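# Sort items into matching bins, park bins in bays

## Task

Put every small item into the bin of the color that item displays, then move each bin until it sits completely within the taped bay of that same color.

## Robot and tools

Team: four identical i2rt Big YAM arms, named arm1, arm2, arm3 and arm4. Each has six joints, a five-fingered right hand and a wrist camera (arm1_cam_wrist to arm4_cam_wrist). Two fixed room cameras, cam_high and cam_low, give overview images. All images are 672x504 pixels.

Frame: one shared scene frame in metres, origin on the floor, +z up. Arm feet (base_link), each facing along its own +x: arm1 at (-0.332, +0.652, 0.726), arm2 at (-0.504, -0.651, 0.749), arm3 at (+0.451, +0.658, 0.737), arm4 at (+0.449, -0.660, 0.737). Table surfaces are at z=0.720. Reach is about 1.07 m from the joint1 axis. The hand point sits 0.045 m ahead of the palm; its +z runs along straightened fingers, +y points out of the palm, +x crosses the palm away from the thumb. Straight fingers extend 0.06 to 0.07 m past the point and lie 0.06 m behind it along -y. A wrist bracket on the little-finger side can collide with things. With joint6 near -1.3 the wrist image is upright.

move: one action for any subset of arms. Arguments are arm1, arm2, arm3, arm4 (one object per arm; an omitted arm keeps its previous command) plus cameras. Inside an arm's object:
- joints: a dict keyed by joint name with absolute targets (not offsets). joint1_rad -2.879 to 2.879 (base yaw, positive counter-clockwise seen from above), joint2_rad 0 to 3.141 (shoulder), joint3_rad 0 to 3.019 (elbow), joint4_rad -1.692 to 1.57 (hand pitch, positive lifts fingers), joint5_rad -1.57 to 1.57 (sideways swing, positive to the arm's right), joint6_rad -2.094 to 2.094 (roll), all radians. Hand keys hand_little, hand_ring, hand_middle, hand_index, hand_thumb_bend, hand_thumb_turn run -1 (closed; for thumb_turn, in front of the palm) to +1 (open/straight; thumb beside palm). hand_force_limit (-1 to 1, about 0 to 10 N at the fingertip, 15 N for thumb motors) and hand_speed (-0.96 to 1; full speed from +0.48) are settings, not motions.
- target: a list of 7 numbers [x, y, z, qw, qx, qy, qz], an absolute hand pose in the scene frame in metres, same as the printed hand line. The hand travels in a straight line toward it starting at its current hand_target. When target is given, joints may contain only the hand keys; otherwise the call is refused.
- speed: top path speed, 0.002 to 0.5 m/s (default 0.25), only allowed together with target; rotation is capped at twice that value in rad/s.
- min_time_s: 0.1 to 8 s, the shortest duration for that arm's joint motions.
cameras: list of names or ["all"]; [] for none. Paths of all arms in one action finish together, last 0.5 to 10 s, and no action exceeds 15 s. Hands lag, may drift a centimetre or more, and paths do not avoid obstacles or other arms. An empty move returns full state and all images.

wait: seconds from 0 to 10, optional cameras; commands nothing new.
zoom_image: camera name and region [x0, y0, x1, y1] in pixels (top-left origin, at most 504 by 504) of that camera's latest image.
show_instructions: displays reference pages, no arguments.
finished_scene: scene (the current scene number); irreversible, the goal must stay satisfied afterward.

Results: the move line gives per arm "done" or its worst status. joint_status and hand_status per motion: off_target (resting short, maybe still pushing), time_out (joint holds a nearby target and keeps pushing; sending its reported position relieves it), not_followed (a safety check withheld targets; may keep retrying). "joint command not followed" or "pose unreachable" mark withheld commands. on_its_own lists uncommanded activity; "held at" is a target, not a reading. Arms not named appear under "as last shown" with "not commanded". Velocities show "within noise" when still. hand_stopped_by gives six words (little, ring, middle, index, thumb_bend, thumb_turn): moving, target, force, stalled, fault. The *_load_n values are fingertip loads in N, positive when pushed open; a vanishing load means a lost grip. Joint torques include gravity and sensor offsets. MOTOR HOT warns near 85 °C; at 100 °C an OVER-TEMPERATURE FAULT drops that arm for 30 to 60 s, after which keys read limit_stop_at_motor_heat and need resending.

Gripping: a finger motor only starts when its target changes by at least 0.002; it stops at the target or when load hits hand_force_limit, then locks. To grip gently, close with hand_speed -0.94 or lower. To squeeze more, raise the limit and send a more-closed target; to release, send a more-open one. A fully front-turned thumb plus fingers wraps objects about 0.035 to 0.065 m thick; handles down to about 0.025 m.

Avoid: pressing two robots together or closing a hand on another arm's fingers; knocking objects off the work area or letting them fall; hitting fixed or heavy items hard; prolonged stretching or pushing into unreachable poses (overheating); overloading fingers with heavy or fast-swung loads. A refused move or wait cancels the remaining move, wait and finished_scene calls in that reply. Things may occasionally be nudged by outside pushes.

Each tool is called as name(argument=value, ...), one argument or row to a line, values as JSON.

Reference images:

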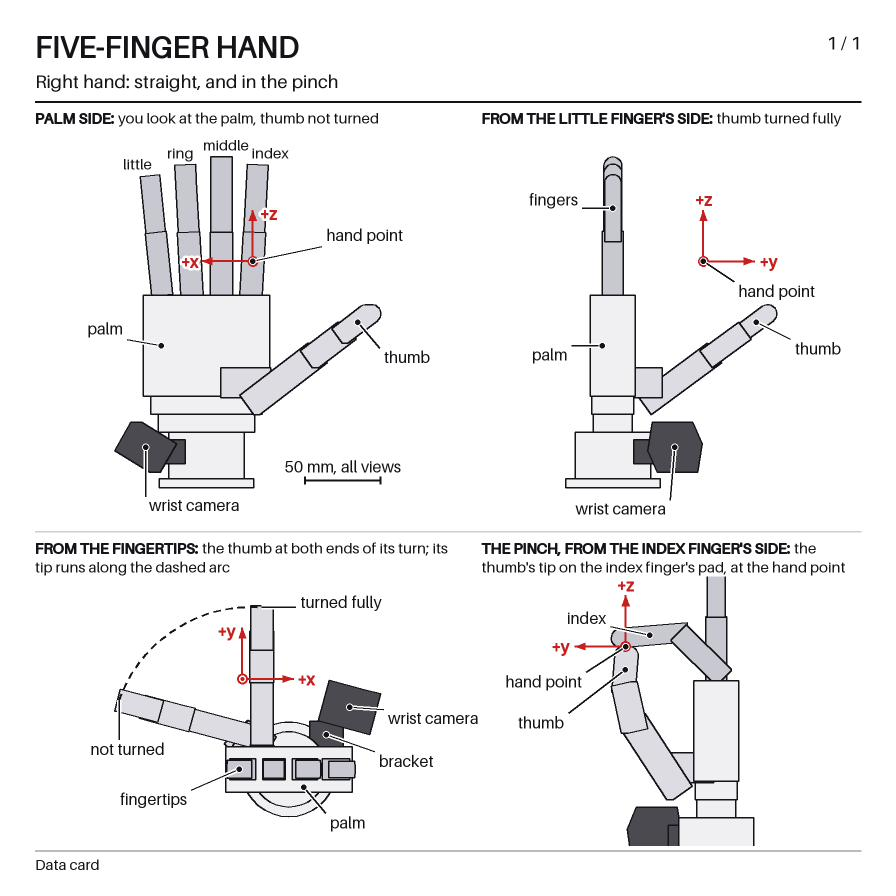

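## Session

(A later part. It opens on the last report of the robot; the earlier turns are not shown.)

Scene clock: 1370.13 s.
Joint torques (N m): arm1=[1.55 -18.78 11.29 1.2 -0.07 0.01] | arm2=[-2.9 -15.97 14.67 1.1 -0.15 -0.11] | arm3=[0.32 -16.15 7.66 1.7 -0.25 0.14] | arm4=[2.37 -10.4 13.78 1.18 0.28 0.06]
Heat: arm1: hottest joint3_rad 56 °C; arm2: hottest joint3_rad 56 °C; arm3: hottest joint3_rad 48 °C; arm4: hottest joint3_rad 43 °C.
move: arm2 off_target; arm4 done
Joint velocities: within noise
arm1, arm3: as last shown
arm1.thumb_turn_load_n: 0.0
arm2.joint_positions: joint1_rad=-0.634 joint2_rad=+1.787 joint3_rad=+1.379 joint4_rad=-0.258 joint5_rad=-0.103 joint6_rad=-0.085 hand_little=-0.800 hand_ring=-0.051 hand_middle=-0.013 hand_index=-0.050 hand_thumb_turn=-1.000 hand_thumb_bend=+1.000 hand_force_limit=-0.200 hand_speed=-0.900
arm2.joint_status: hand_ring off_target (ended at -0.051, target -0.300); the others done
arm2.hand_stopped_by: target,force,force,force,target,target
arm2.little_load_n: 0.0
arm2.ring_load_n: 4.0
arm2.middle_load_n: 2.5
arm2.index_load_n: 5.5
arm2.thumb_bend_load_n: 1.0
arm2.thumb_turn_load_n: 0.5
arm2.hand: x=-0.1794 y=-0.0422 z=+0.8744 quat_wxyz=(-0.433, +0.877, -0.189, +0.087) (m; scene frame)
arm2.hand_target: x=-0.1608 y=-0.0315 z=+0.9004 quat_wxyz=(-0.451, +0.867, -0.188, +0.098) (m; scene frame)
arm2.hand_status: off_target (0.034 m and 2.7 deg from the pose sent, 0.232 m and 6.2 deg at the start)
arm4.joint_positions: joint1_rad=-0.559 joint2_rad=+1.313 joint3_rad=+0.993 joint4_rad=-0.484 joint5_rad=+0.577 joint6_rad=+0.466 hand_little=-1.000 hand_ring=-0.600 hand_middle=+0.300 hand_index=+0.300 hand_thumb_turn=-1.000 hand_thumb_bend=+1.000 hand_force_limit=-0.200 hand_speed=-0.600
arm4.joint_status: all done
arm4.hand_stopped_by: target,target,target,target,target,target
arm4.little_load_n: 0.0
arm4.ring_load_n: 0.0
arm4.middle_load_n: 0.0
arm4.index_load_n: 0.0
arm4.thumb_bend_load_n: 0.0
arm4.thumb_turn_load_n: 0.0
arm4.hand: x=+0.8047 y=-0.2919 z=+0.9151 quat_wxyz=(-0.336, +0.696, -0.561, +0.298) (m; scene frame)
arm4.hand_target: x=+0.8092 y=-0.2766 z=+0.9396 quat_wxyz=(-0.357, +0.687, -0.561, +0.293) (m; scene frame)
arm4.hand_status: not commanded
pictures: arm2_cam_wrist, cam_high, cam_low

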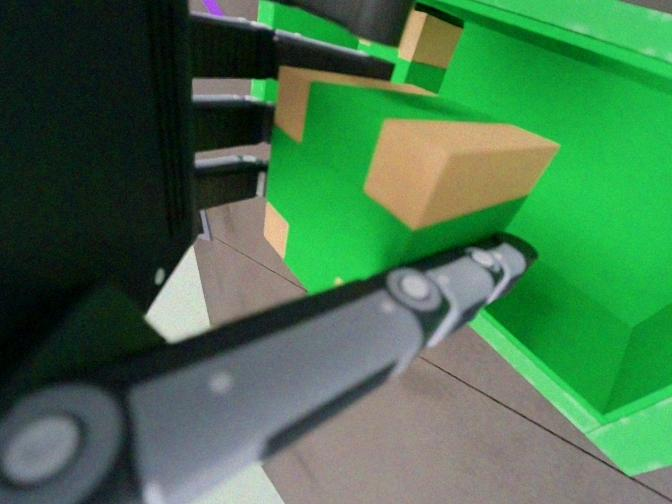

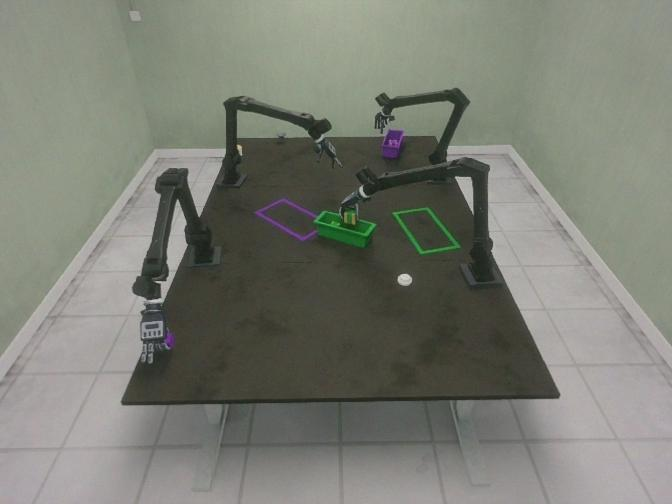

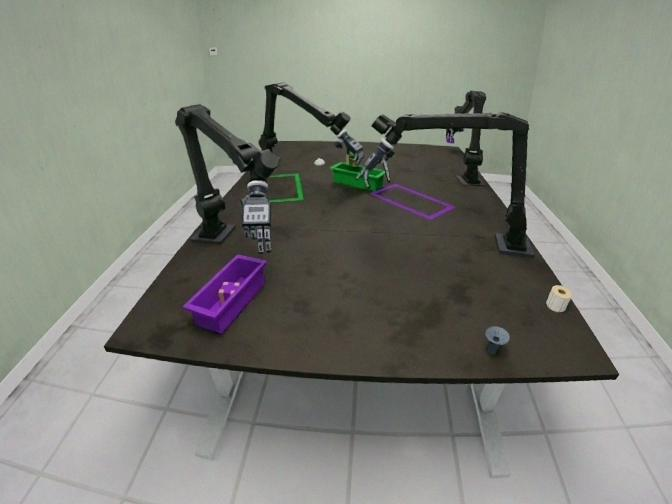

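move(
  arm2={"target": [-0.181, -0.053, 0.835, 0.4512, -0.8668, 0.1882, -0.0980], "speed": 0.08, "joints": {"hand_ring": -0.2, "hand_little": -1.0}},
  cameras=["cam_high","cam_low","arm2_cam_wrist"],
)

zoom_image(
  camera="cam_high",
  region=[300, 190, 410, 260],
)

zoom_image(
  camera="cam_low",
  region=[300, 130, 420, 210],
)

Scene clock: 1394.57 s.
Joint torques (N m): arm1=[1.61 -18.73 11.28 1.18 -0.07 0.01] | arm2=[-2.26 -15.56 9.59 2.33 -0.03 -0.06] | arm3=[0.38 -16.09 7.56 1.52 -0.25 0.11] | arm4=[2.37 -10.4 13.78 1.2 0.28 0.06]
Heat: arm1: hottest joint3_rad 56 °C; arm2: hottest joint3_rad 58 °C; arm3: hottest joint3_rad 48 °C; arm4: hottest joint3_rad 45 °C.
move: arm2 off_target
Joint velocities: within noise
arm1, arm3, arm4: as last shown
arm1.index_load_n: 6.0
arm1.thumb_bend_load_n: 1.5
arm2.joint_positions: joint1_rad=-0.634 joint2_rad=+1.795 joint3_rad=+1.248 joint4_rad=-0.103 joint5_rad=-0.100 joint6_rad=-0.085 hand_little=-1.000 hand_ring=-0.051 hand_middle=-0.013 hand_index=-0.050 hand_thumb_turn=-1.000 hand_thumb_bend=+1.000 hand_force_limit=-0.200 hand_speed=-0.900
arm2.joint_status: hand_ring off_target (ended at -0.051, target -0.200); the others done
arm2.hand_stopped_by: target,force,force,force,target,target
arm2.little_load_n: 0.0
arm2.ring_load_n: 4.0
arm2.middle_load_n: 2.5
arm2.index_load_n: 5.5
arm2.thumb_bend_load_n: 1.0
arm2.thumb_turn_load_n: 0.5
arm2.hand: x=-0.1890 y=-0.0575 z=+0.8287 quat_wxyz=(-0.440, +0.874, -0.188, +0.091) (m; scene frame)
arm2.hand_target: x=-0.1811 y=-0.0531 z=+0.8352 quat_wxyz=(-0.451, +0.867, -0.188, +0.098) (m; scene frame)
arm2.hand_status: off_target (0.011 m and 1.8 deg from the pose sent, 0.041 m and 2.7 deg at the start)
pictures: arm2_cam_wrist, cam_high, cam_low

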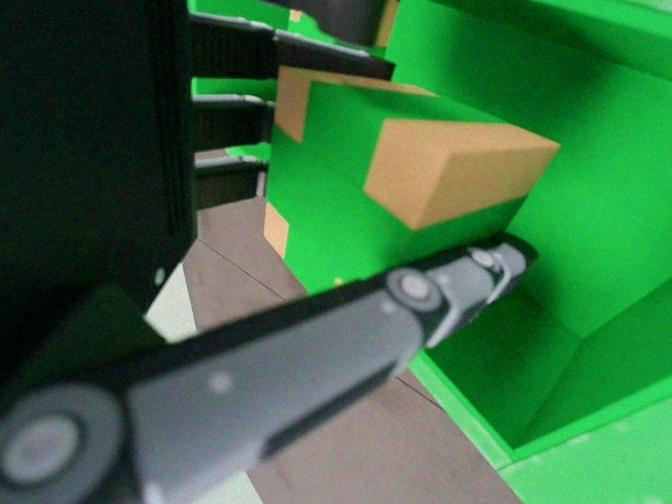

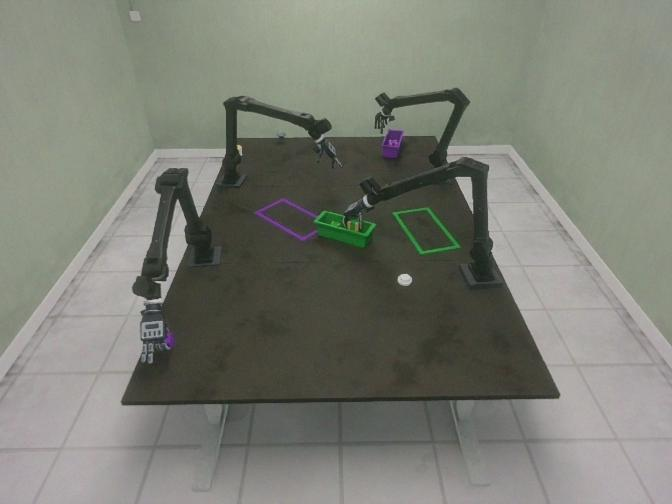

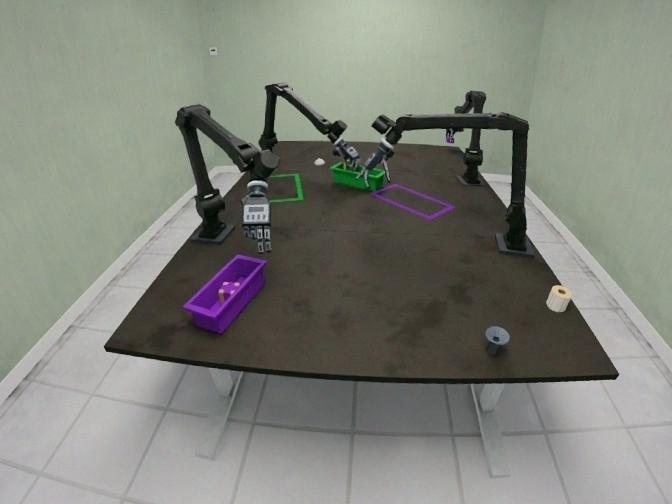

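Scaled by 4.582 from the camera's 672x504 image, which has a finer 960x720 frame.

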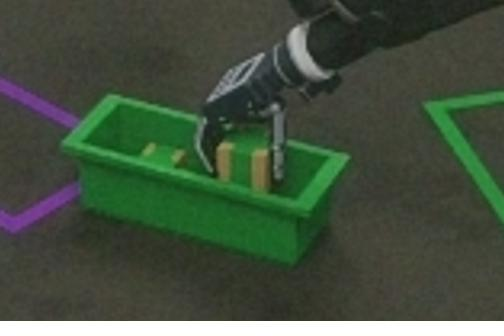

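Scaled by 4.200 from the camera's 672x504 image, which has a finer 960x720 frame.

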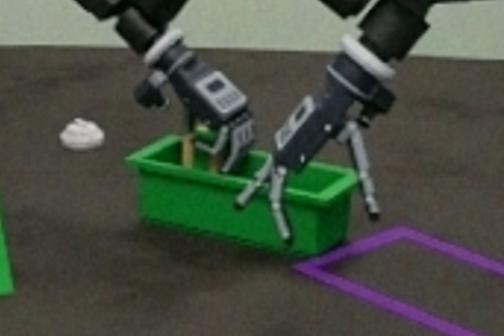

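move(
  arm2={"target": [-0.181, -0.053, 0.783, 0.4512, -0.8668, 0.1882, -0.0980], "speed": 0.06},
  cameras=["cam_high","arm2_cam_wrist"],
)

zoom_image(
  camera="cam_high",
  region=[300, 190, 410, 260],
)

Scene clock: 1401.60 s.
Joint torques (N m): arm1=[1.49 -18.67 11.29 1.21 -0.08 0.01] | arm2=[-2.37 -15.97 8.92 2.32 -0.07 -0.07] | arm3=[0.32 -16.38 7.58 1.61 -0.24 0.13] | arm4=[2.37 -10.46 13.78 1.18 0.28 0.05]
Heat: arm1: hottest joint3_rad 56 °C; arm2: hottest joint3_rad 56 °C; arm3: hottest joint3_rad 48 °C; arm4: hottest joint3_rad 45 °C.
move: arm2 off_target
Joint velocities: within noise
arm1, arm3, arm4: as last shown
arm1.index_load_n: 6.5
arm1.thumb_turn_load_n: -0.5
arm2.joint_positions: joint1_rad=-0.634 joint2_rad=+1.872 joint3_rad=+1.200 joint4_rad=+0.021 joint5_rad=-0.100 joint6_rad=-0.085 hand_little=-1.000 hand_ring=-0.051 hand_middle=-0.013 hand_index=-0.050 hand_thumb_turn=-1.000 hand_thumb_bend=+1.000 hand_force_limit=-0.200 hand_speed=-0.900
arm2.joint_status: not commanded
arm2.hand_stopped_by: target,force,force,force,target,target
arm2.little_load_n: 0.0
arm2.ring_load_n: 4.0
arm2.middle_load_n: 2.5
arm2.index_load_n: 5.5
arm2.thumb_bend_load_n: 1.0
arm2.thumb_turn_load_n: 0.5
arm2.hand: x=-0.1897 y=-0.0570 z=+0.7775 quat_wxyz=(-0.440, +0.873, -0.188, +0.091) (m; scene frame)
arm2.hand_target: x=-0.1811 y=-0.0532 z=+0.7832 quat_wxyz=(-0.451, +0.867, -0.188, +0.098) (m; scene frame)
arm2.hand_status: off_target (0.011 m and 1.7 deg from the pose sent, 0.047 m and 1.8 deg at the start)
pictures: arm2_cam_wrist, cam_high

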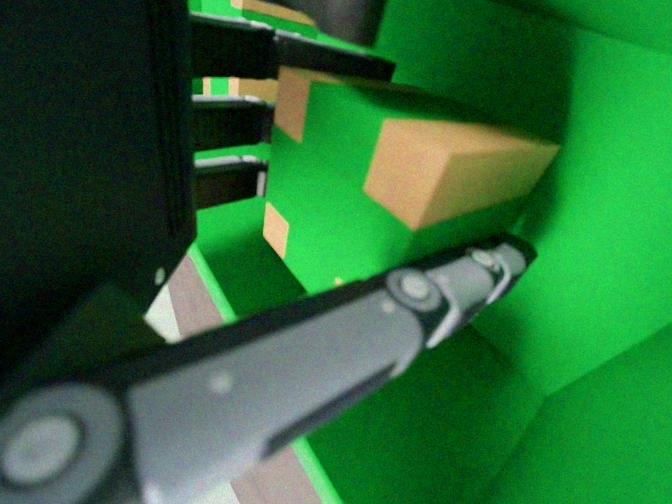

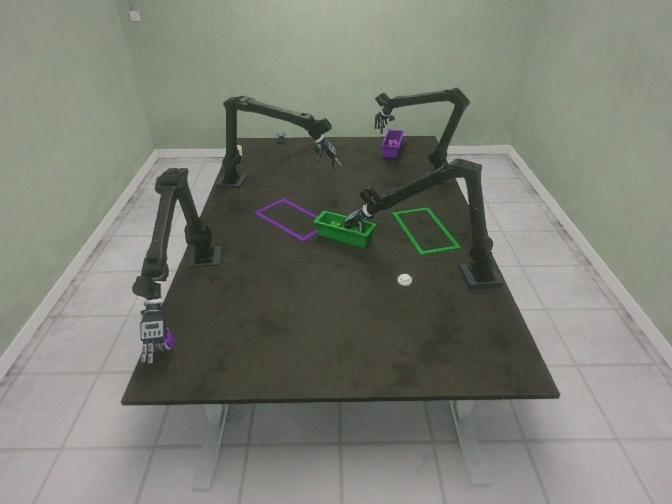

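Scaled by 4.582 from the camera's 672x504 image, which has a finer 960x720 frame.

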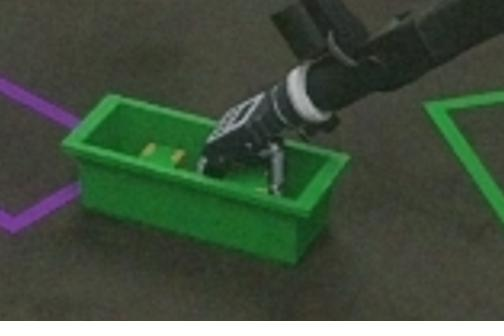

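move(
  arm2={"joints": {"hand_index": 0.25, "hand_middle": 0.25, "hand_ring": 0.15, "hand_speed": -0.6}},
)

move(
  arm2={"target": [-0.185, -0.056, 0.960, 0.4512, -0.8668, 0.1882, -0.0980], "speed": 0.1},
  cameras=["cam_high","arm2_cam_wrist","cam_low"],
)

zoom_image(
  camera="cam_high",
  region=[300, 190, 410, 260],
)

Scene clock: 1408.93 s.
Joint torques (N m): arm1=[1.55 -18.84 11.28 1.17 -0.07 0.01] | arm2=[-2.37 -15.85 8.95 2.22 -0.07 -0.07] | arm3=[0.15 -16.26 7.57 1.65 -0.24 0.12] | arm4=[2.32 -10.4 13.76 1.2 0.28 0.06]
Heat: arm1: hottest joint3_rad 56 °C; arm2: hottest joint3_rad 54 °C; arm3: hottest joint3_rad 48 °C; arm4: hottest joint3_rad 46 °C.
move: arm2 done
Joint velocities: within noise
arm1, arm3, arm4: as last shown
arm1.thumb_turn_load_n: 0.0
arm2.joint_positions: joint1_rad=-0.634 joint2_rad=+1.872 joint3_rad=+1.200 joint4_rad=+0.024 joint5_rad=-0.100 joint6_rad=-0.086 hand_little=-1.000 hand_ring=+0.150 hand_middle=+0.250 hand_index=+0.250 hand_thumb_turn=-1.000 hand_thumb_bend=+1.000 hand_force_limit=-0.200 hand_speed=-0.600
arm2.joint_status: all done
arm2.hand_stopped_by: target,target,target,target,target,target
arm2.little_load_n: 0.0
arm2.ring_load_n: 0.0
arm2.middle_load_n: -0.5
arm2.index_load_n: 0.0
arm2.thumb_bend_load_n: 0.0
arm2.thumb_turn_load_n: 0.0
arm2.hand: x=-0.1893 y=-0.0566 z=+0.7779 quat_wxyz=(-0.441, +0.873, -0.188, +0.091) (m; scene frame)
arm2.hand_target: x=-0.1811 y=-0.0532 z=+0.7832 quat_wxyz=(-0.451, +0.867, -0.188, +0.098) (m; scene frame)
arm2.hand_status: not commanded
pictures: none

Scene clock: 1411.50 s.
Joint torques (N m): arm1=[1.49 -18.73 11.28 1.2 -0.08 0.01] | arm2=[-1.73 -15.68 14.54 1.01 -0.02 -0.01] | arm3=[0.32 -16.03 7.56 1.63 -0.24 0.12] | arm4=[2.37 -10.4 13.79 1.17 0.28 0.05]
Heat: arm1: hottest joint3_rad 56 °C; arm2: hottest joint3_rad 54 °C; arm3: hottest joint3_rad 48 °C; arm4: hottest joint3_rad 46 °C.
move: arm2 off_target
Joint velocities: within noise
arm1, arm3, arm4: as last shown
arm1.thumb_turn_load_n: -0.5
arm2.joint_positions: joint1_rad=-0.634 joint2_rad=+1.670 joint3_rad=+1.370 joint4_rad=-0.373 joint5_rad=-0.095 joint6_rad=-0.086 hand_little=-1.000 hand_ring=+0.150 hand_middle=+0.250 hand_index=+0.250 hand_thumb_turn=-1.000 hand_thumb_bend=+1.000 hand_force_limit=-0.200 hand_speed=-0.600
arm2.joint_status: not commanded
arm2.hand_stopped_by: target,target,target,target,target,target
arm2.little_load_n: 0.0
arm2.ring_load_n: 0.0
arm2.middle_load_n: 0.0
arm2.index_load_n: 0.0
arm2.thumb_bend_load_n: 0.0
arm2.thumb_turn_load_n: 0.0
arm2.hand: x=-0.1929 y=-0.0685 z=+0.9270 quat_wxyz=(-0.430, +0.878, -0.191, +0.090) (m; scene frame)
arm2.hand_target: x=-0.1858 y=-0.0573 z=+0.9603 quat_wxyz=(-0.452, +0.867, -0.188, +0.098) (m; scene frame)
arm2.hand_status: off_target (0.036 m and 2.9 deg from the pose sent, 0.182 m and 1.6 deg at the start)
pictures: arm2_cam_wrist, cam_high, cam_low

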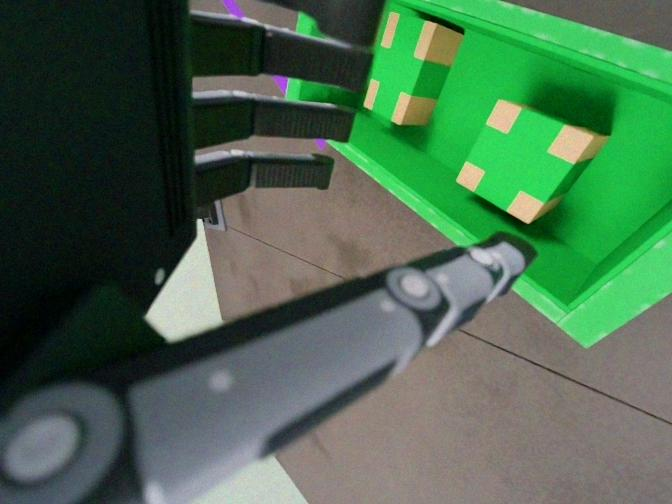

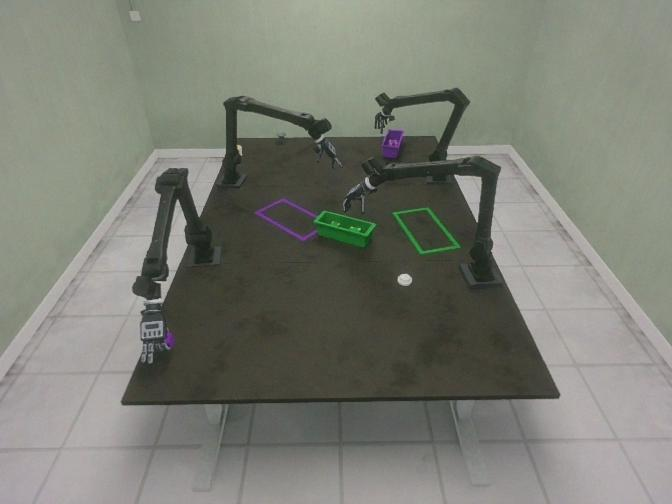

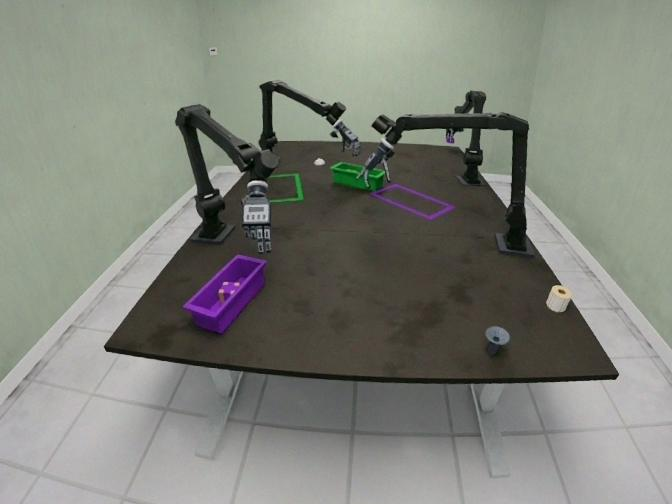

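Scaled by 4.582 from the camera's 672x504 image, which has a finer 960x720 frame.

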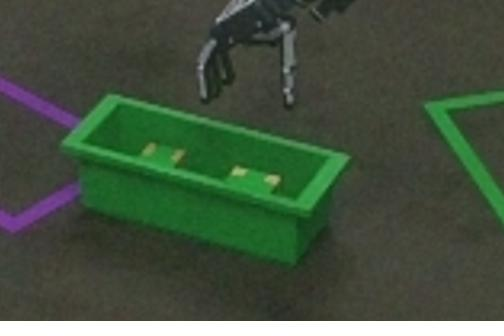

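move(
  arm2={"target": [-0.096, 0.160, 0.930, 0.4512, -0.8668, 0.1882, -0.0980], "speed": 0.12, "joints": {"hand_index": 0.3, "hand_middle": 0.3, "hand_ring": 0.3, "hand_little": 0.3}},
  cameras=["cam_high","arm2_cam_wrist","cam_low"],
)

zoom_image(
  camera="cam_high",
  region=[300, 170, 410, 250],
)

zoom_image(
  camera="cam_low",
  region=[300, 110, 420, 210],
)

Scene clock: 1441.30 s.
Joint torques (N m): arm1=[1.49 -18.78 11.28 1.2 -0.07 0.01] | arm2=[-0.62 -23.71 15.36 1.01 -0.04 0.05] | arm3=[-0.09 -16.26 7.65 1.62 -0.23 0.17] | arm4=[2.32 -10.46 13.78 1.18 0.28 0.06]
Heat: arm1: hottest joint3_rad 57 °C; arm2: hottest joint3_rad 53 °C; arm3: hottest joint3_rad 48 °C; arm4: hottest joint3_rad 47 °C.
move: arm2 off_target
Joint velocities: within noise
arm1, arm3, arm4: as last shown
arm1.thumb_turn_load_n: 0.0
arm2.joint_positions: joint1_rad=-0.600 joint2_rad=+2.383 joint3_rad=+2.448 joint4_rad=-0.716 joint5_rad=-0.057 joint6_rad=-0.063 hand_little=+0.300 hand_ring=+0.300 hand_middle=+0.300 hand_index=+0.300 hand_thumb_turn=-1.000 hand_thumb_bend=+1.000 hand_force_limit=-0.200 hand_speed=-0.600
arm2.joint_status: all done
arm2.hand_stopped_by: target,target,target,target,target,target
arm2.little_load_n: 0.0
arm2.ring_load_n: 0.0
arm2.middle_load_n: 0.0
arm2.index_load_n: 0.0
arm2.thumb_bend_load_n: 0.0
arm2.thumb_turn_load_n: 0.0
arm2.hand: x=-0.0899 y=+0.1463 z=+0.9104 quat_wxyz=(-0.437, +0.873, -0.193, +0.097) (m; scene frame)
arm2.hand_target: x=-0.0966 y=+0.1588 z=+0.9300 quat_wxyz=(-0.452, +0.866, -0.188, +0.098) (m; scene frame)
arm2.hand_status: off_target (0.025 m and 1.9 deg from the pose sent, 0.248 m and 3.0 deg at the start)
arm4.index_load_n: -0.5
pictures: arm2_cam_wrist, cam_high, cam_low

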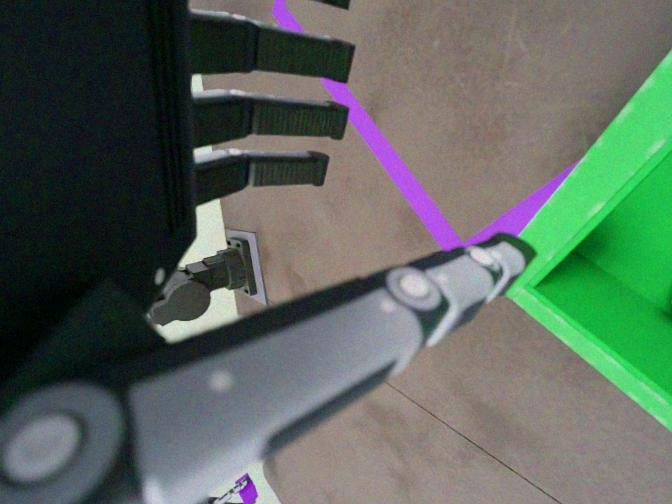

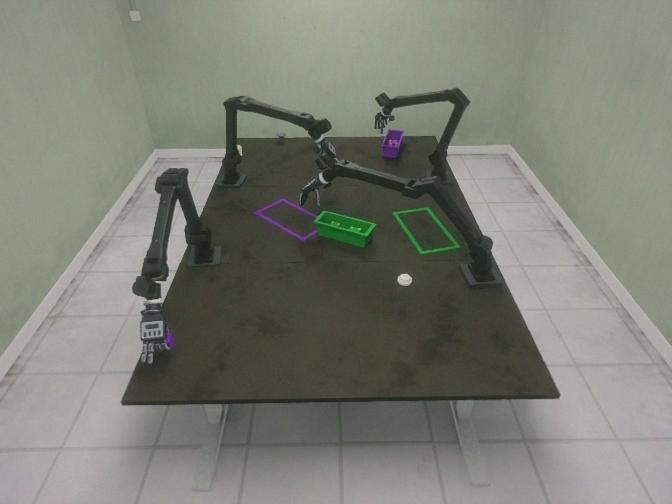

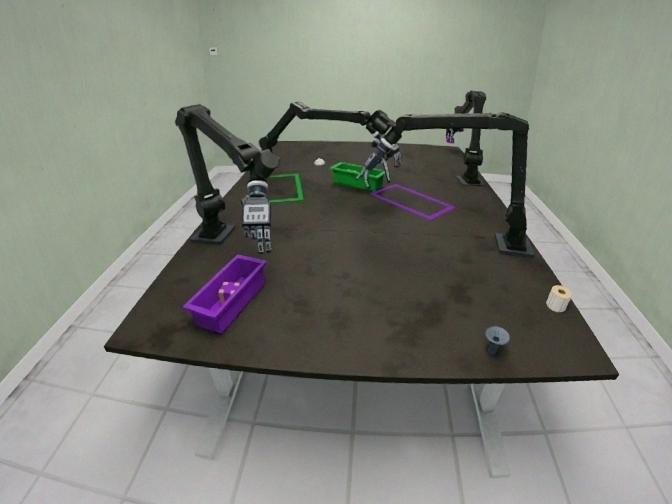

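Scaled by 4.582 from the camera's 672x504 image, which has a finer 960x720 frame.

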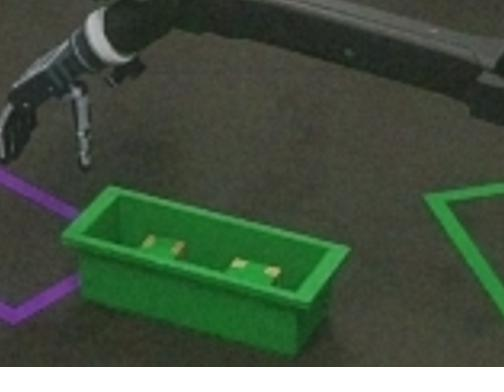

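Scaled by 4.200 from the camera's 672x504 image, which has a finer 960x720 frame.

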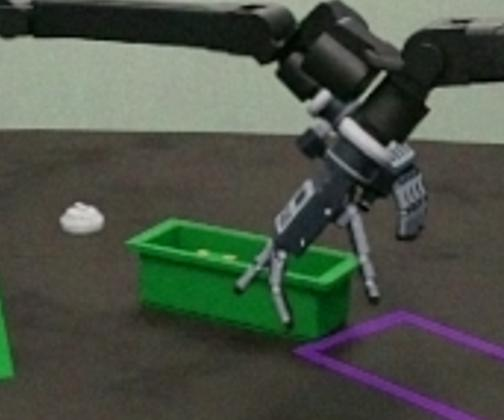

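move(
  arm2={"target": [-0.119, 0.101, 0.860, 0.4512, -0.8668, 0.1882, -0.0980], "speed": 0.1},
  cameras=["cam_high","arm2_cam_wrist"],
)

zoom_image(
  camera="cam_high",
  region=[300, 170, 410, 250],
)

Scene clock: 1462.10 s.
Joint torques (N m): arm1=[1.49 -18.84 11.28 1.18 -0.07 0] | arm2=[-1.73 -23.94 10.28 2.11 -0.26 -0.05] | arm3=[0.21 -16.15 7.57 1.62 -0.24 0.11] | arm4=[2.32 -10.4 13.79 1.2 0.28 0.05]
Heat: arm1: hottest joint3_rad 57 °C; arm2: hottest joint3_rad 55 °C; arm3: hottest joint3_rad 48 °C; arm4: hottest joint3_rad 47 °C.
move: arm2 off_target
Joint velocities: within noise
arm1.joint_positions: joint1_rad=-1.717 joint2_rad=+1.753 joint3_rad=+1.292 joint4_rad=-0.239 joint5_rad=-0.123 joint6_rad=-0.084 hand_little=+1.000 hand_ring=+1.000 hand_middle=-0.115 hand_index=-0.153 hand_thumb_turn=-1.000 hand_thumb_bend=+1.000 hand_force_limit=-0.200 hand_speed=-0.900
arm1.joint_status: not commanded
arm1.hand_stopped_by: target,target,force,force,target,target
arm1.little_load_n: 0.0
arm1.ring_load_n: 0.0
arm1.middle_load_n: 6.5
arm1.index_load_n: 6.5
arm1.thumb_bend_load_n: 1.0
arm1.thumb_turn_load_n: -0.5
arm1.hand: x=-0.9922 y=+0.6183 z=+0.8394 quat_wxyz=(+0.281, -0.599, -0.675, +0.328) (m; scene frame)
arm1.hand_target: x=-1.0098 y=+0.6130 z=+0.8803 quat_wxyz=(+0.303, -0.582, -0.669, +0.349) (m; scene frame)
arm1.hand_status: not commanded
arm2.joint_positions: joint1_rad=-0.600 joint2_rad=+2.201 joint3_rad=+1.928 joint4_rad=-0.396 joint5_rad=-0.061 joint6_rad=-0.063 hand_little=+0.300 hand_ring=+0.300 hand_middle=+0.300 hand_index=+0.300 hand_thumb_turn=-1.000 hand_thumb_bend=+1.000 hand_force_limit=-0.200 hand_speed=-0.600
arm2.joint_status: not commanded
arm2.hand_stopped_by: target,target,target,target,target,target
arm2.little_load_n: 0.0
arm2.ring_load_n: 0.0
arm2.middle_load_n: 0.0
arm2.index_load_n: 0.0
arm2.thumb_bend_load_n: 0.0
arm2.thumb_turn_load_n: 0.0
arm2.hand: x=-0.1215 y=+0.0949 z=+0.8340 quat_wxyz=(-0.430, +0.877, -0.193, +0.093) (m; scene frame)
arm2.hand_target: x=-0.1191 y=+0.1006 z=+0.8599 quat_wxyz=(-0.451, +0.867, -0.188, +0.098) (m; scene frame)
arm2.hand_status: off_target (0.027 m and 2.9 deg from the pose sent, 0.074 m and 1.9 deg at the start)
arm3.joint_positions: joint1_rad=-0.157 joint2_rad=+1.709 joint3_rad=+1.609 joint4_rad=-0.815 joint5_rad=-0.304 joint6_rad=-0.235 hand_little=+1.000 hand_ring=+0.250 hand_middle=+0.250 hand_index=+0.250 hand_thumb_turn=-1.000 hand_thumb_bend=+1.000 hand_force_limit=-0.300 hand_speed=-0.600
arm3.joint_status: not commanded
arm3.hand_stopped_by: target,target,target,target,target,target
arm3.little_load_n: 0.0
arm3.ring_load_n: 0.0
arm3.middle_load_n: 0.5
arm3.index_load_n: 0.0
arm3.thumb_bend_load_n: 0.0
arm3.thumb_turn_load_n: 0.0
arm3.hand: x=+0.3199 y=+0.0435 z=+0.9530 quat_wxyz=(-0.052, +0.006, -0.937, +0.346) (m; scene frame)
arm3.hand_target: x=+0.3245 y=+0.0422 z=+0.9564 quat_wxyz=(-0.053, +0.006, -0.934, +0.353) (m; scene frame)
arm3.hand_status: not commanded
arm4: as last shown
arm4.index_load_n: 0.0
pictures: arm2_cam_wrist, cam_high

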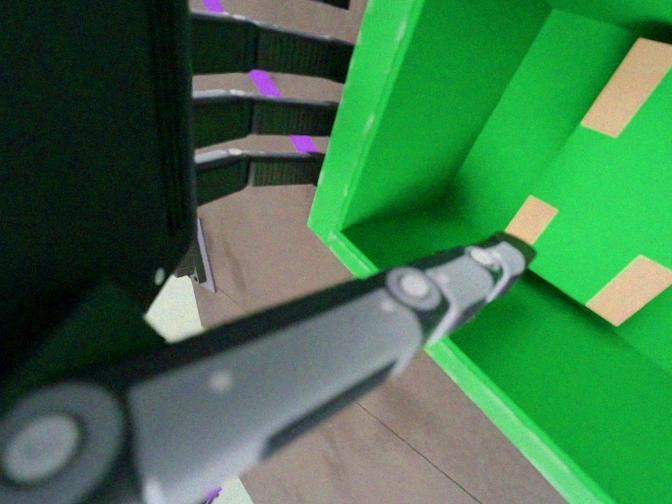

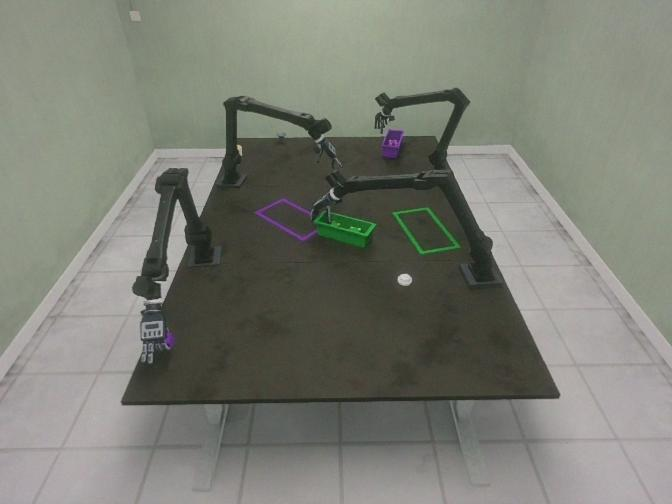

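Scaled by 4.582 from the camera's 672x504 image, which has a finer 960x720 frame.

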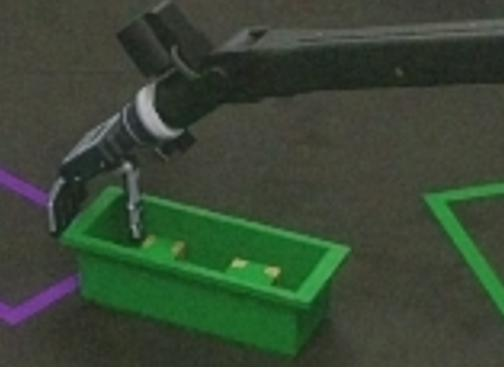

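move(
  arm2={"target": [-0.112, 0.115, 0.845, 0.4512, -0.8668, 0.1882, -0.0980], "speed": 0.08},
  cameras=["cam_high","arm2_cam_wrist"],
)

zoom_image(
  camera="cam_high",
  region=[300, 180, 370, 250],
)

Scene clock: 1484.37 s.
Joint torques (N m): arm1=[1.55 -18.84 11.26 1.16 -0.07 0.01] | arm2=[-1.61 -21.83 14.6 2.13 -0.24 -0.04] | arm3=[0.21 -16.15 7.56 1.54 -0.24 0.12] | arm4=[2.37 -10.4 13.78 1.18 0.28 0.06]
Heat: arm1: hottest joint3_rad 57 °C; arm2: hottest joint3_rad 54 °C; arm3: hottest joint3_rad 47 °C; arm4: hottest joint3_rad 48 °C.
move: arm2 off_target
Joint velocities: within noise
arm1, arm3, arm4: as last shown
arm1.thumb_turn_load_n: 0.0
arm2.joint_positions: joint1_rad=-0.600 joint2_rad=+2.223 joint3_rad=+1.929 joint4_rad=-0.395 joint5_rad=-0.061 joint6_rad=-0.063 hand_little=+0.300 hand_ring=+0.300 hand_middle=+0.300 hand_index=+0.300 hand_thumb_turn=-1.000 hand_thumb_bend=+1.000 hand_force_limit=-0.200 hand_speed=-0.600
arm2.joint_status: not commanded
arm2.hand_stopped_by: target,target,target,target,target,target
arm2.little_load_n: 0.0
arm2.ring_load_n: 0.0
arm2.middle_load_n: 0.0
arm2.index_load_n: 0.0
arm2.thumb_bend_load_n: 0.0
arm2.thumb_turn_load_n: 0.0
arm2.hand: x=-0.1221 y=+0.0945 z=+0.8168 quat_wxyz=(-0.421, +0.881, -0.194, +0.090) (m; scene frame)
arm2.hand_target: x=-0.1130 y=+0.1128 z=+0.8458 quat_wxyz=(-0.451, +0.867, -0.188, +0.098) (m; scene frame)
arm2.hand_status: off_target (0.036 m and 4.0 deg from the pose sent, 0.025 m and 2.9 deg at the start)
arm3.middle_load_n: 0.0
arm4.little_load_n: 0.5
pictures: arm2_cam_wrist, cam_high

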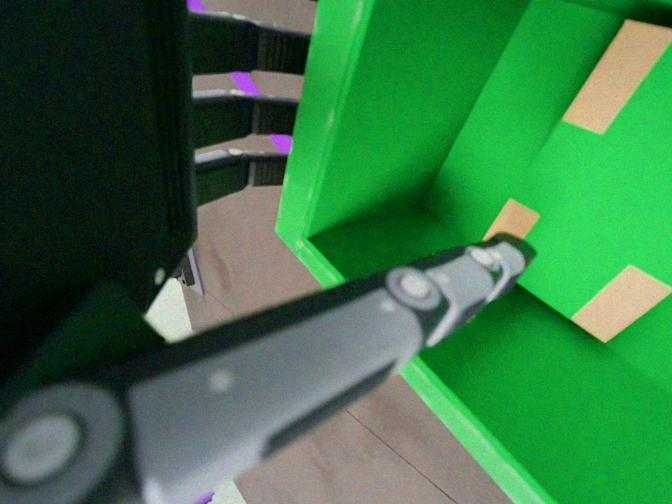

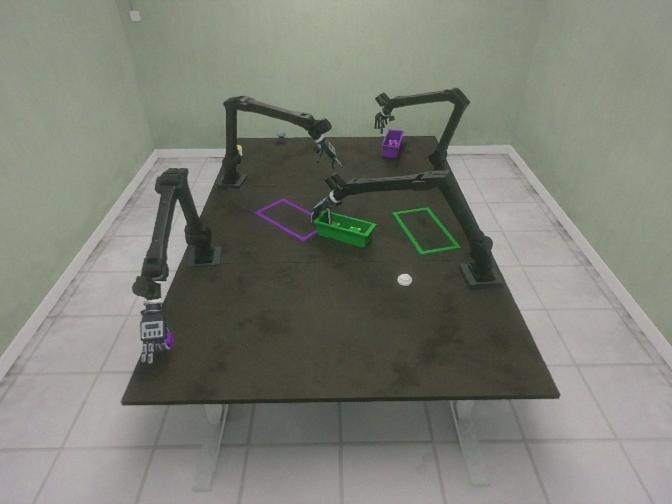

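Scaled by 7.200 from the camera's 672x504 image, which has a finer 960x720 frame.

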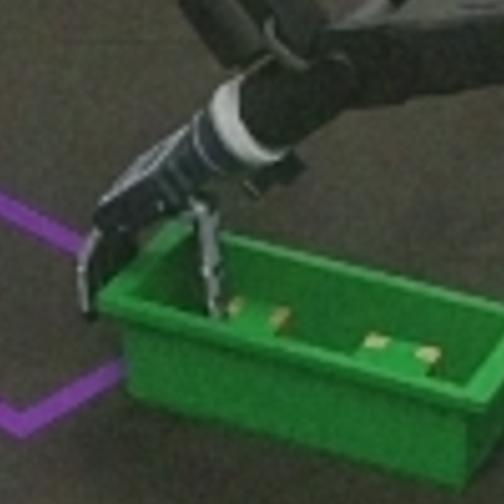

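move(
  arm2={"target": [-0.115, 0.110, 0.812, 0.4512, -0.8668, 0.1882, -0.0980], "speed": 0.06},
  cameras=["cam_high"],
)

zoom_image(
  camera="cam_high",
  region=[300, 180, 370, 250],
)

Scene clock: 1491.83 s.
Joint torques (N m): arm1=[1.44 -18.78 11.29 1.17 -0.07 0.01] | arm2=[-1.67 -21.71 10.29 2.24 -0.25 -0.04] | arm3=[0.03 -16.15 7.66 1.63 -0.27 0.12] | arm4=[2.37 -10.46 13.78 1.2 0.28 0.06]
Heat: arm1: hottest joint3_rad 57 °C; arm2: hottest joint3_rad 55 °C; arm3: hottest joint3_rad 47 °C; arm4: hottest joint3_rad 48 °C.
move: arm2 done
Joint velocities: within noise
arm1, arm3: as last shown
arm2.joint_positions: joint1_rad=-0.600 joint2_rad=+2.237 joint3_rad=+1.918 joint4_rad=-0.319 joint5_rad=-0.061 joint6_rad=-0.063 hand_little=+0.300 hand_ring=+0.300 hand_middle=+0.300 hand_index=+0.300 hand_thumb_turn=-1.000 hand_thumb_bend=+1.000 hand_force_limit=-0.200 hand_speed=-0.600
arm2.joint_status: not commanded
arm2.hand_stopped_by: target,target,target,target,target,target
arm2.little_load_n: 0.0
arm2.ring_load_n: 0.0
arm2.middle_load_n: 0.0
arm2.index_load_n: 0.0
arm2.thumb_bend_load_n: 0.0
arm2.thumb_turn_load_n: 0.0
arm2.hand: x=-0.1164 y=+0.1045 z=+0.8121 quat_wxyz=(-0.443, +0.871, -0.191, +0.097) (m; scene frame)
arm2.hand_target: x=-0.1150 y=+0.1098 z=+0.8122 quat_wxyz=(-0.451, +0.867, -0.188, +0.098) (m; scene frame)
arm2.hand_status: done (0.006 m and 1.1 deg from the pose sent, 0.018 m and 4.0 deg at the start)
arm3.thumb_bend_load_n: -0.5
arm4.joint_positions: joint1_rad=-0.559 joint2_rad=+1.313 joint3_rad=+0.993 joint4_rad=-0.484 joint5_rad=+0.577 joint6_rad=+0.466 hand_little=-1.000 hand_ring=-0.600 hand_middle=+0.300 hand_index=+0.300 hand_thumb_turn=-1.000 hand_thumb_bend=+1.000 hand_force_limit=-0.200 hand_speed=-0.600
arm4.joint_status: not commanded
arm4.hand_stopped_by: target,target,target,target,target,target
arm4.little_load_n: 0.0
arm4.ring_load_n: 0.0
arm4.middle_load_n: 0.0
arm4.index_load_n: 0.0
arm4.thumb_bend_load_n: 0.0
arm4.thumb_turn_load_n: 0.0
arm4.hand: x=+0.8047 y=-0.2919 z=+0.9151 quat_wxyz=(-0.336, +0.696, -0.561, +0.298) (m; scene frame)
arm4.hand_target: x=+0.8092 y=-0.2766 z=+0.9396 quat_wxyz=(-0.357, +0.687, -0.561, +0.293) (m; scene frame)
arm4.hand_status: not commanded
pictures: cam_high

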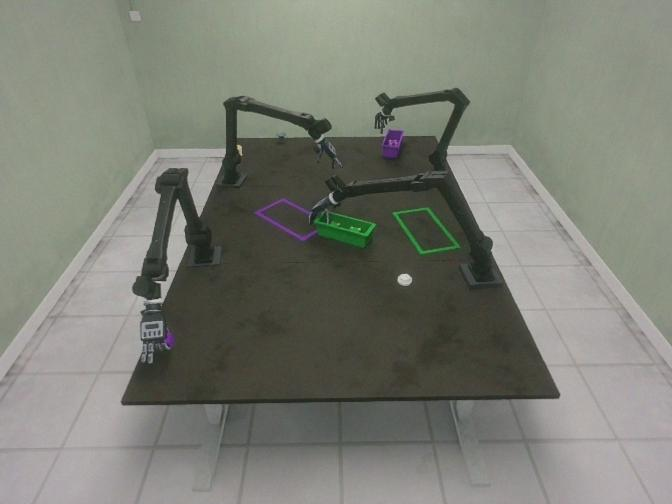

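Scaled by 7.200 from the camera's 672x504 image, which has a finer 960x720 frame.

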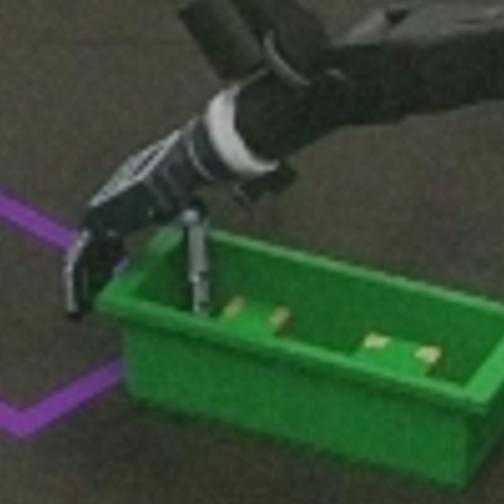

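move(
  arm2={"target": [-0.115, 0.110, 0.784, 0.4512, -0.8668, 0.1882, -0.0980], "speed": 0.06},
)

move(
  arm2={"joints": {"hand_thumb_bend": 0.4, "hand_speed": -0.8, "hand_force_limit": -0.5}},
  cameras=["cam_high", "arm2_cam_wrist"],
)

zoom_image(
  camera="cam_high",
  region=[300, 180, 370, 250],
)

Scene clock: 1497.87 s.
Joint torques (N m): arm1=[1.49 -18.78 11.28 1.18 -0.07 0.01] | arm2=[-1.79 -21.89 10.09 1.99 -0.23 -0.05] | arm3=[-0.09 -16.44 7.65 1.66 -0.24 0.13] | arm4=[2.32 -10.4 13.78 1.2 0.28 0.06]
Heat: arm1: hottest joint3_rad 57 °C; arm2: hottest joint3_rad 54 °C; arm3: hottest joint3_rad 47 °C; arm4: hottest joint3_rad 48 °C.
move: arm2 done
Joint velocities: within noise
arm1, arm3, arm4: as last shown
arm1.thumb_bend_load_n: 1.5
arm1.thumb_turn_load_n: -0.5
arm2.joint_positions: joint1_rad=-0.600 joint2_rad=+2.266 joint3_rad=+1.892 joint4_rad=-0.257 joint5_rad=-0.062 joint6_rad=-0.063 hand_little=+0.300 hand_ring=+0.300 hand_middle=+0.300 hand_index=+0.300 hand_thumb_turn=-1.000 hand_thumb_bend=+1.000 hand_force_limit=-0.200 hand_speed=-0.600
arm2.joint_status: not commanded
arm2.hand_stopped_by: target,target,target,target,target,target
arm2.little_load_n: 0.0
arm2.ring_load_n: 0.0
arm2.middle_load_n: 0.0
arm2.index_load_n: 0.0
arm2.thumb_bend_load_n: 0.0
arm2.thumb_turn_load_n: 0.0
arm2.hand: x=-0.1161 y=+0.1064 z=+0.7856 quat_wxyz=(-0.446, +0.869, -0.190, +0.097) (m; scene frame)
arm2.hand_target: x=-0.1150 y=+0.1099 z=+0.7840 quat_wxyz=(-0.451, +0.867, -0.188, +0.098) (m; scene frame)
arm2.hand_status: done (0.004 m and 0.7 deg from the pose sent, 0.029 m and 1.1 deg at the start)
arm3.thumb_bend_load_n: 0.0
arm4.middle_load_n: -0.5
pictures: none

Scene clock: 1500.43 s.
Joint torques (N m): arm1=[1.49 -18.9 11.25 1.21 -0.07 0.01] | arm2=[-1.73 -21.89 10.09 1.99 -0.23 -0.06] | arm3=[0.38 -16.09 7.68 1.74 -0.22 0.15] | arm4=[2.37 -10.4 13.78 1.2 0.28 0.06]
Heat: arm1: hottest joint3_rad 57 °C; arm2: hottest joint3_rad 54 °C; arm3: hottest joint3_rad 47 °C; arm4: hottest joint3_rad 48 °C.
move: arm2 done
Joint velocities: within noise
arm1, arm3, arm4: as last shown
arm1.thumb_turn_load_n: 0.0
arm2.joint_positions: joint1_rad=-0.600 joint2_rad=+2.266 joint3_rad=+1.892 joint4_rad=-0.257 joint5_rad=-0.062 joint6_rad=-0.063 hand_little=+0.300 hand_ring=+0.300 hand_middle=+0.300 hand_index=+0.300 hand_thumb_turn=-1.000 hand_thumb_bend=+0.400 hand_force_limit=-0.500 hand_speed=-0.800
arm2.joint_status: all done
arm2.hand_stopped_by: target,target,target,target,target,target
arm2.little_load_n: 0.0
arm2.ring_load_n: -0.5
arm2.middle_load_n: 0.0
arm2.index_load_n: 0.0
arm2.thumb_bend_load_n: 0.0
arm2.thumb_turn_load_n: 0.0
arm2.hand: x=-0.1161 y=+0.1064 z=+0.7856 quat_wxyz=(-0.446, +0.869, -0.190, +0.097) (m; scene frame)
arm2.hand_target: x=-0.1150 y=+0.1099 z=+0.7840 quat_wxyz=(-0.451, +0.867, -0.188, +0.098) (m; scene frame)
arm2.hand_status: not commanded
arm4.middle_load_n: 0.0
pictures: arm2_cam_wrist, cam_high

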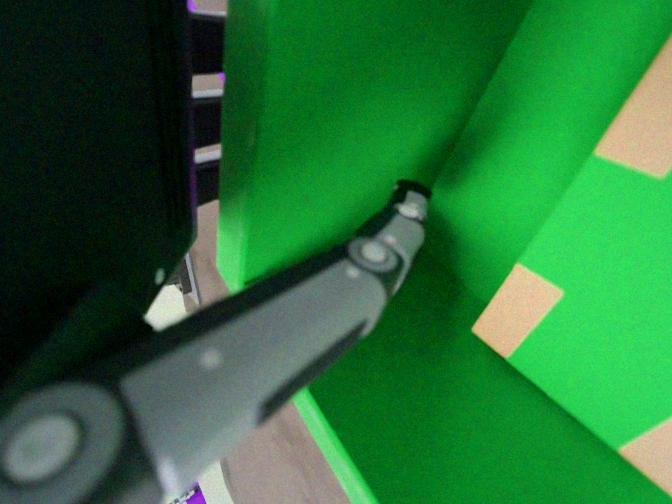

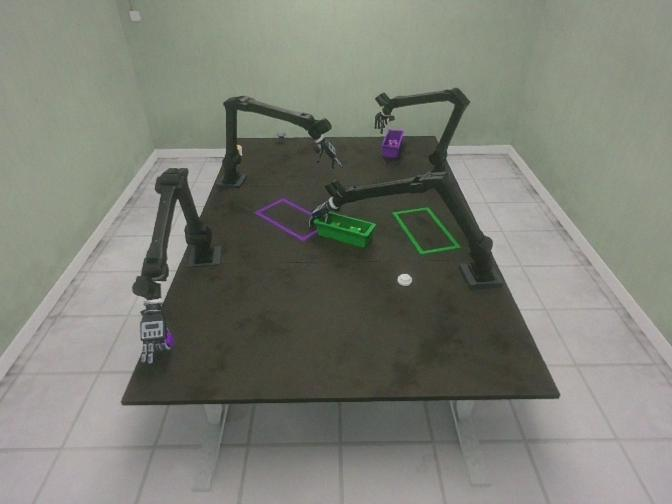

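Scaled by 7.200 from the camera's 672x504 image, which has a finer 960x720 frame.

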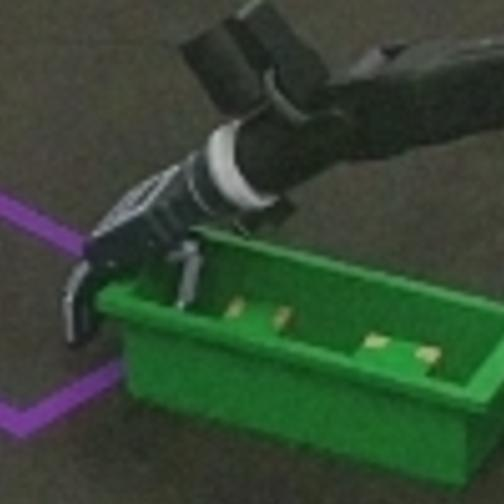

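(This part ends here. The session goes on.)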